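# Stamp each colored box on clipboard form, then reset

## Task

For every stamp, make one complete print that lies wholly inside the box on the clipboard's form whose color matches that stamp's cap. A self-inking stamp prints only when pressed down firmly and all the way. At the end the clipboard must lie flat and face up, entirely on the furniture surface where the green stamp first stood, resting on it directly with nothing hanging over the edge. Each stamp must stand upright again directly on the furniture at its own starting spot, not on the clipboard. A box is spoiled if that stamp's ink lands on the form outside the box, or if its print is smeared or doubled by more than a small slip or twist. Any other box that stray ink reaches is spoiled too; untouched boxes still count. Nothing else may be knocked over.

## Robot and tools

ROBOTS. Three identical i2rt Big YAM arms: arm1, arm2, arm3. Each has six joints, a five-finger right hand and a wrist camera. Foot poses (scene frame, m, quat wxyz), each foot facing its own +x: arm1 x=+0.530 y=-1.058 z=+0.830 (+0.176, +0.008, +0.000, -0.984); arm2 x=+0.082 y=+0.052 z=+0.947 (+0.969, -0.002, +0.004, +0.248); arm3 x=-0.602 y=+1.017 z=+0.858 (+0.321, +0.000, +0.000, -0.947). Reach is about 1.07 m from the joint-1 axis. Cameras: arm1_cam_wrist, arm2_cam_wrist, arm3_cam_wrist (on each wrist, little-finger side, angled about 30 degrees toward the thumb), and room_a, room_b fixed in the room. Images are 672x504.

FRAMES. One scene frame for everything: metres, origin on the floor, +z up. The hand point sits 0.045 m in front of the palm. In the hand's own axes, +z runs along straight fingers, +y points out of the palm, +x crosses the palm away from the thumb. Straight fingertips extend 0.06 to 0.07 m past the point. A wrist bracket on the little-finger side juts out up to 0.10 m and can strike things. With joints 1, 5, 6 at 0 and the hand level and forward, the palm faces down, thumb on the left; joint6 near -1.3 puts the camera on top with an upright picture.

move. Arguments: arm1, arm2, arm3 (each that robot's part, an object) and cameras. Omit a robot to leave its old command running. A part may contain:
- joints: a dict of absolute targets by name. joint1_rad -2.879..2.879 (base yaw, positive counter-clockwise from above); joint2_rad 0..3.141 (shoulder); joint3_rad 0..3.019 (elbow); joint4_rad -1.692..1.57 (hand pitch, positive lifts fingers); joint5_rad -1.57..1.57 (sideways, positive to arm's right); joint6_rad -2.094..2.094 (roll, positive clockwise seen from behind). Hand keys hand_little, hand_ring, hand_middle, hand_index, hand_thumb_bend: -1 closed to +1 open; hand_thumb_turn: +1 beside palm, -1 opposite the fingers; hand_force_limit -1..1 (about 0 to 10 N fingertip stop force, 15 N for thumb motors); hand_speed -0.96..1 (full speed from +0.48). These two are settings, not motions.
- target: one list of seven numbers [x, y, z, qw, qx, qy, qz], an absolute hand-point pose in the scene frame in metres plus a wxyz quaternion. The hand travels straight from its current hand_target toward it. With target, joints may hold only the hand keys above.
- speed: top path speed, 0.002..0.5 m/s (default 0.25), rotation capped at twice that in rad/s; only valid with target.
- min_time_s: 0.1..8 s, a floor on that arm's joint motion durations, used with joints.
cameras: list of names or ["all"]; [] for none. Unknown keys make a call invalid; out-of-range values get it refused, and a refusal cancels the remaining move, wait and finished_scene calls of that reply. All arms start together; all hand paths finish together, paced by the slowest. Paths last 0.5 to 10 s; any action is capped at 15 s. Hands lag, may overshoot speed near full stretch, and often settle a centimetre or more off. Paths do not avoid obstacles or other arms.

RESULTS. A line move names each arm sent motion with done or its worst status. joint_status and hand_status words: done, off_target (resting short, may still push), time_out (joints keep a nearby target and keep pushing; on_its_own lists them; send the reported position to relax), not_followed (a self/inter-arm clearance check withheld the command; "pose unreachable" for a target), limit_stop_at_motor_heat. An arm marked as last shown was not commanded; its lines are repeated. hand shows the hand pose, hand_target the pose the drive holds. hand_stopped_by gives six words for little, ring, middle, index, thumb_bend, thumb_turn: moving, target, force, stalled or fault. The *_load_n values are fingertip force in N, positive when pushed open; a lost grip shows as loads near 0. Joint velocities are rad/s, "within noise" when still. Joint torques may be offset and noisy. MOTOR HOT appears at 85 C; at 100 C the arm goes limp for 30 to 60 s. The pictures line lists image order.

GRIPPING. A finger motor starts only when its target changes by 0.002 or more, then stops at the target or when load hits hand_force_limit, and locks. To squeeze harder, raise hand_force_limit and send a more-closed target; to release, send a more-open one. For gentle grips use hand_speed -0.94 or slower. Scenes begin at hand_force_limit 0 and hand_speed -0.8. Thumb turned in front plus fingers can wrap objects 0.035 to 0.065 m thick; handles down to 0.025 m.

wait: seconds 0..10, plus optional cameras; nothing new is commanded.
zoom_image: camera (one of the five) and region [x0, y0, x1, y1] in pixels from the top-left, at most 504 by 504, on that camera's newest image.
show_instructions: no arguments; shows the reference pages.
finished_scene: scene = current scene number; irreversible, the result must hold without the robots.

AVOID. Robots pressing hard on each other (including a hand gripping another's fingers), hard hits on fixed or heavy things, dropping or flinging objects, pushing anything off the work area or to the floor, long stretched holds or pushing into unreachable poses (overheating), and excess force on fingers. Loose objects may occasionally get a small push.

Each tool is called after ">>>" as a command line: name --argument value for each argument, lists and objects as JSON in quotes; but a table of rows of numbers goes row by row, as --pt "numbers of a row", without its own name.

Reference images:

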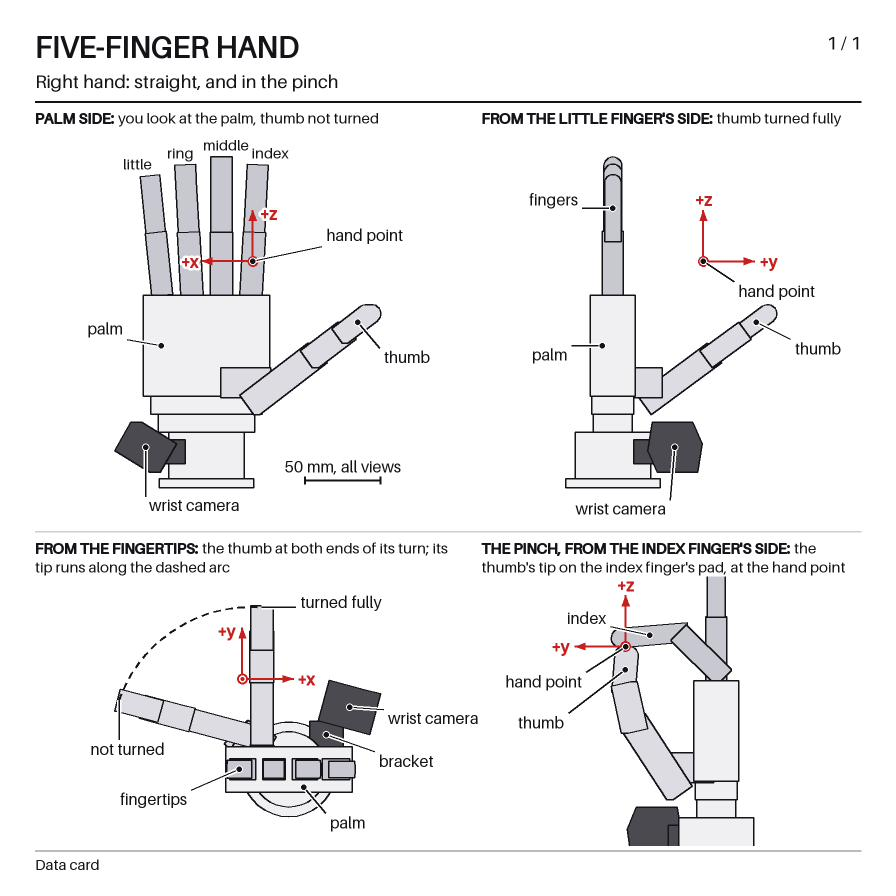

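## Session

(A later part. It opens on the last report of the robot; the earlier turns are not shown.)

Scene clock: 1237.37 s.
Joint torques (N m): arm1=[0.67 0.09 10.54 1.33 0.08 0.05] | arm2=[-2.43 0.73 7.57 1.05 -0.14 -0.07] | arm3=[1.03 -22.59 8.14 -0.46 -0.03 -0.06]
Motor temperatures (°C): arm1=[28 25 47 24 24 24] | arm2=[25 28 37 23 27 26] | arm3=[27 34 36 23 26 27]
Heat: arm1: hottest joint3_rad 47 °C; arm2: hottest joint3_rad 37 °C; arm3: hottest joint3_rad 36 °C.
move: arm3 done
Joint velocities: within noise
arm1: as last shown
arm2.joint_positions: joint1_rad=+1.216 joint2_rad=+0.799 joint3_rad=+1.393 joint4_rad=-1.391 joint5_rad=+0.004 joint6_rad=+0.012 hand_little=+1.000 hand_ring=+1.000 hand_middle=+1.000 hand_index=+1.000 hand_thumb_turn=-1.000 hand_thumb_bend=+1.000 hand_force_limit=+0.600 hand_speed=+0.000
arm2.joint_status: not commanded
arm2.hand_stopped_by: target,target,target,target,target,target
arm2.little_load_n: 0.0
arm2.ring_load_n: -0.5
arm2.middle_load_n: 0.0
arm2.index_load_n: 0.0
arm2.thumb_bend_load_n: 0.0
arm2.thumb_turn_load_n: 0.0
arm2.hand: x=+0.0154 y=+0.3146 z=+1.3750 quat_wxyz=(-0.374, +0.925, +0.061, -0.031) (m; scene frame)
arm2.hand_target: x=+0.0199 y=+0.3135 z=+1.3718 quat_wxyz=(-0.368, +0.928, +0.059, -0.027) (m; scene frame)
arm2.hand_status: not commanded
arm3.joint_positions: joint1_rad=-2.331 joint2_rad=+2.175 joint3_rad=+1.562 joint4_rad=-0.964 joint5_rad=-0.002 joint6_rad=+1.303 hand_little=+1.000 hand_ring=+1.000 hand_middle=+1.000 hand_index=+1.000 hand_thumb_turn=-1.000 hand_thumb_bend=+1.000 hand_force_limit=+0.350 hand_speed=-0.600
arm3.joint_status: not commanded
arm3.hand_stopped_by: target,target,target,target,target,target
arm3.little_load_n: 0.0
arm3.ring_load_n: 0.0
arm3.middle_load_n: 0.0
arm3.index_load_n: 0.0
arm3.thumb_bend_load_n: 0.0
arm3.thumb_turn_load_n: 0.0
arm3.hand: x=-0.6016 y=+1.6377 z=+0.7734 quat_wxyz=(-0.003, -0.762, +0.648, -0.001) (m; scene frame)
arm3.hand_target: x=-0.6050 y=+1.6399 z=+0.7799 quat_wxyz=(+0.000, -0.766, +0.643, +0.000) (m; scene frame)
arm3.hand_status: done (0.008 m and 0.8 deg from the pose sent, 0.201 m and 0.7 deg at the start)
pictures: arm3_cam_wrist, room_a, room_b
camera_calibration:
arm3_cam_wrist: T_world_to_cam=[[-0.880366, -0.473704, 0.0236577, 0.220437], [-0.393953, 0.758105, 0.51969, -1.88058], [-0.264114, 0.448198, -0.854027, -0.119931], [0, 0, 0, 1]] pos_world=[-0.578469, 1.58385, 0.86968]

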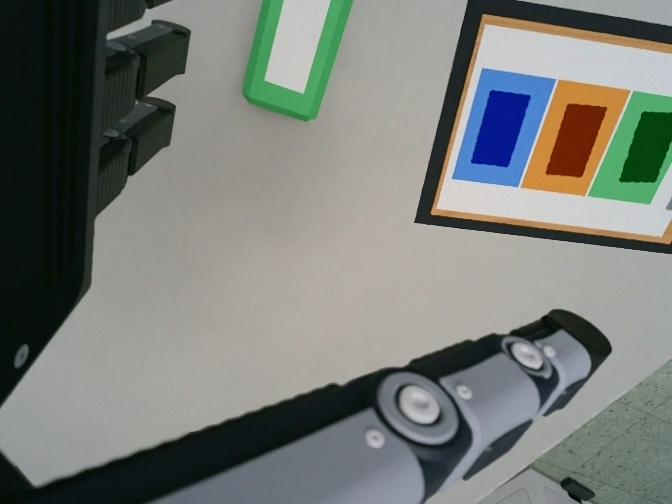

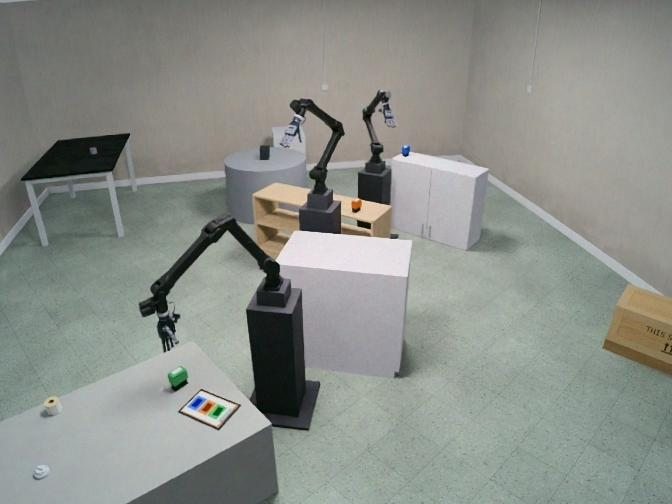

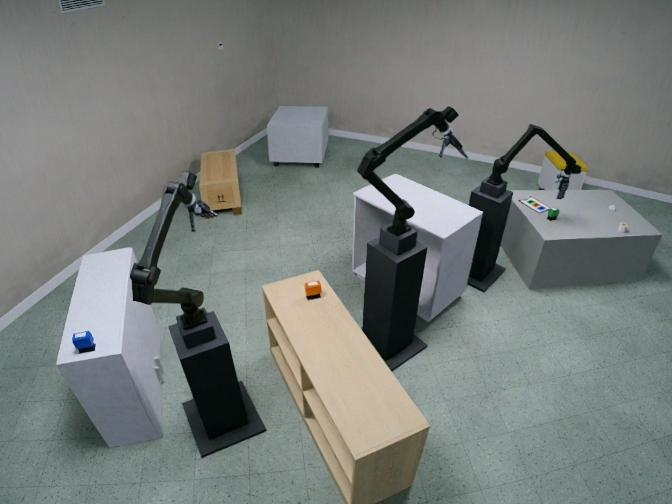

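>>> move --cameras '["room_a", "room_b", "arm3_cam_wrist"]'

Scene clock: 1243.20 s.
Joint torques (N m): arm1=[1.14 0.15 10.51 1.32 0.11 0.06] | arm2=[-1.85 -0.03 7.58 1.02 -0.12 -0.08] | arm3=[1.03 -22.65 8.16 -0.44 -0.03 -0.05]
Motor temperatures (°C): arm1=[28 25 47 24 24 24] | arm2=[25 28 37 23 27 26] | arm3=[27 35 36 23 26 27]
Heat: arm1: hottest joint3_rad 47 °C; arm2: hottest joint3_rad 37 °C; arm3: hottest joint3_rad 36 °C.
Joint velocities: within noise
arm1.joint_positions: joint1_rad=-0.812 joint2_rad=+0.704 joint3_rad=+1.359 joint4_rad=-1.490 joint5_rad=-0.002 joint6_rad=-0.165 hand_little=+1.000 hand_ring=+1.000 hand_middle=+1.000 hand_index=+1.000 hand_thumb_turn=-1.000 hand_thumb_bend=+1.000 hand_force_limit=+0.650 hand_speed=-0.800
arm1.joint_status: not commanded
arm1.hand_stopped_by: target,target,target,target,target,target
arm1.little_load_n: 0.0
arm1.ring_load_n: 0.0
arm1.middle_load_n: -0.5
arm1.index_load_n: 0.0
arm1.thumb_bend_load_n: 0.0
arm1.thumb_turn_load_n: 0.0
arm1.hand: x=+0.3237 y=-0.9836 z=+1.2445 quat_wxyz=(+0.316, -0.750, -0.559, +0.158) (m; scene frame)
arm1.hand_target: x=+0.3262 y=-0.9864 z=+1.2615 quat_wxyz=(+0.331, -0.738, -0.564, +0.165) (m; scene frame)
arm1.hand_status: not commanded
arm2.joint_positions: joint1_rad=+1.216 joint2_rad=+0.799 joint3_rad=+1.393 joint4_rad=-1.391 joint5_rad=+0.004 joint6_rad=+0.012 hand_little=+1.000 hand_ring=+1.000 hand_middle=+1.000 hand_index=+1.000 hand_thumb_turn=-1.000 hand_thumb_bend=+1.000 hand_force_limit=+0.600 hand_speed=+0.000
arm2.joint_status: not commanded
arm2.hand_stopped_by: target,target,target,target,target,target
arm2.little_load_n: 0.0
arm2.ring_load_n: 0.0
arm2.middle_load_n: 0.0
arm2.index_load_n: 0.0
arm2.thumb_bend_load_n: 0.0
arm2.thumb_turn_load_n: 0.0
arm2.hand: x=+0.0154 y=+0.3146 z=+1.3750 quat_wxyz=(-0.374, +0.925, +0.061, -0.031) (m; scene frame)
arm2.hand_target: x=+0.0199 y=+0.3135 z=+1.3718 quat_wxyz=(-0.368, +0.928, +0.059, -0.027) (m; scene frame)
arm2.hand_status: not commanded
arm3.joint_positions: joint1_rad=-2.331 joint2_rad=+2.175 joint3_rad=+1.562 joint4_rad=-0.964 joint5_rad=-0.002 joint6_rad=+1.303 hand_little=+1.000 hand_ring=+1.000 hand_middle=+1.000 hand_index=+1.000 hand_thumb_turn=-1.000 hand_thumb_bend=+1.000 hand_force_limit=+0.350 hand_speed=-0.600
arm3.joint_status: not commanded
arm3.hand_stopped_by: target,target,target,target,target,target
arm3.little_load_n: 0.0
arm3.ring_load_n: 0.0
arm3.middle_load_n: 0.0
arm3.index_load_n: 0.0
arm3.thumb_bend_load_n: 0.0
arm3.thumb_turn_load_n: 0.0
arm3.hand: x=-0.6016 y=+1.6377 z=+0.7734 quat_wxyz=(-0.003, -0.762, +0.648, -0.001) (m; scene frame)
arm3.hand_target: x=-0.6050 y=+1.6399 z=+0.7799 quat_wxyz=(+0.000, -0.766, +0.643, +0.000) (m; scene frame)
arm3.hand_status: done (0.008 m and 0.8 deg from the pose sent, 0.201 m and 0.7 deg at the start)
pictures: arm3_cam_wrist, room_a, room_b
camera_calibration:
arm3_cam_wrist: T_world_to_cam=[[-0.880366, -0.473704, 0.0236577, 0.220437], [-0.393953, 0.758105, 0.51969, -1.88058], [-0.264114, 0.448198, -0.854027, -0.119931], [0, 0, 0, 1]] pos_world=[-0.578469, 1.58385, 0.86968]

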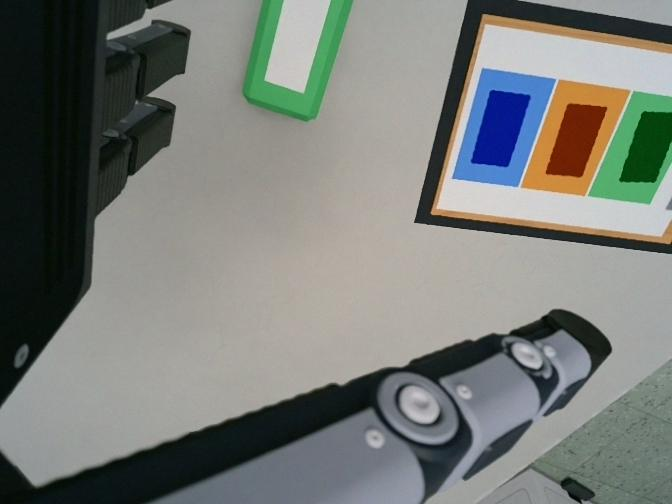

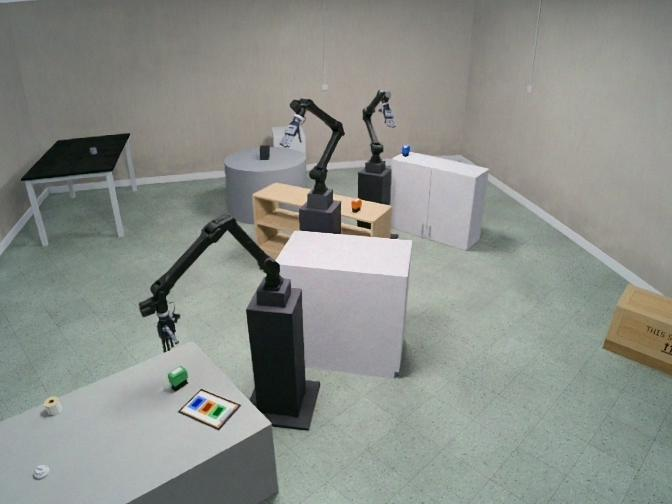

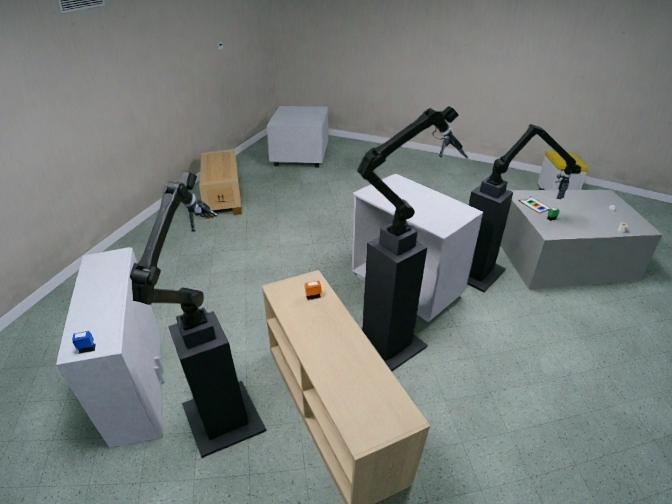

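>>> finished_scene --scene 1

The scene is finished: the task was done.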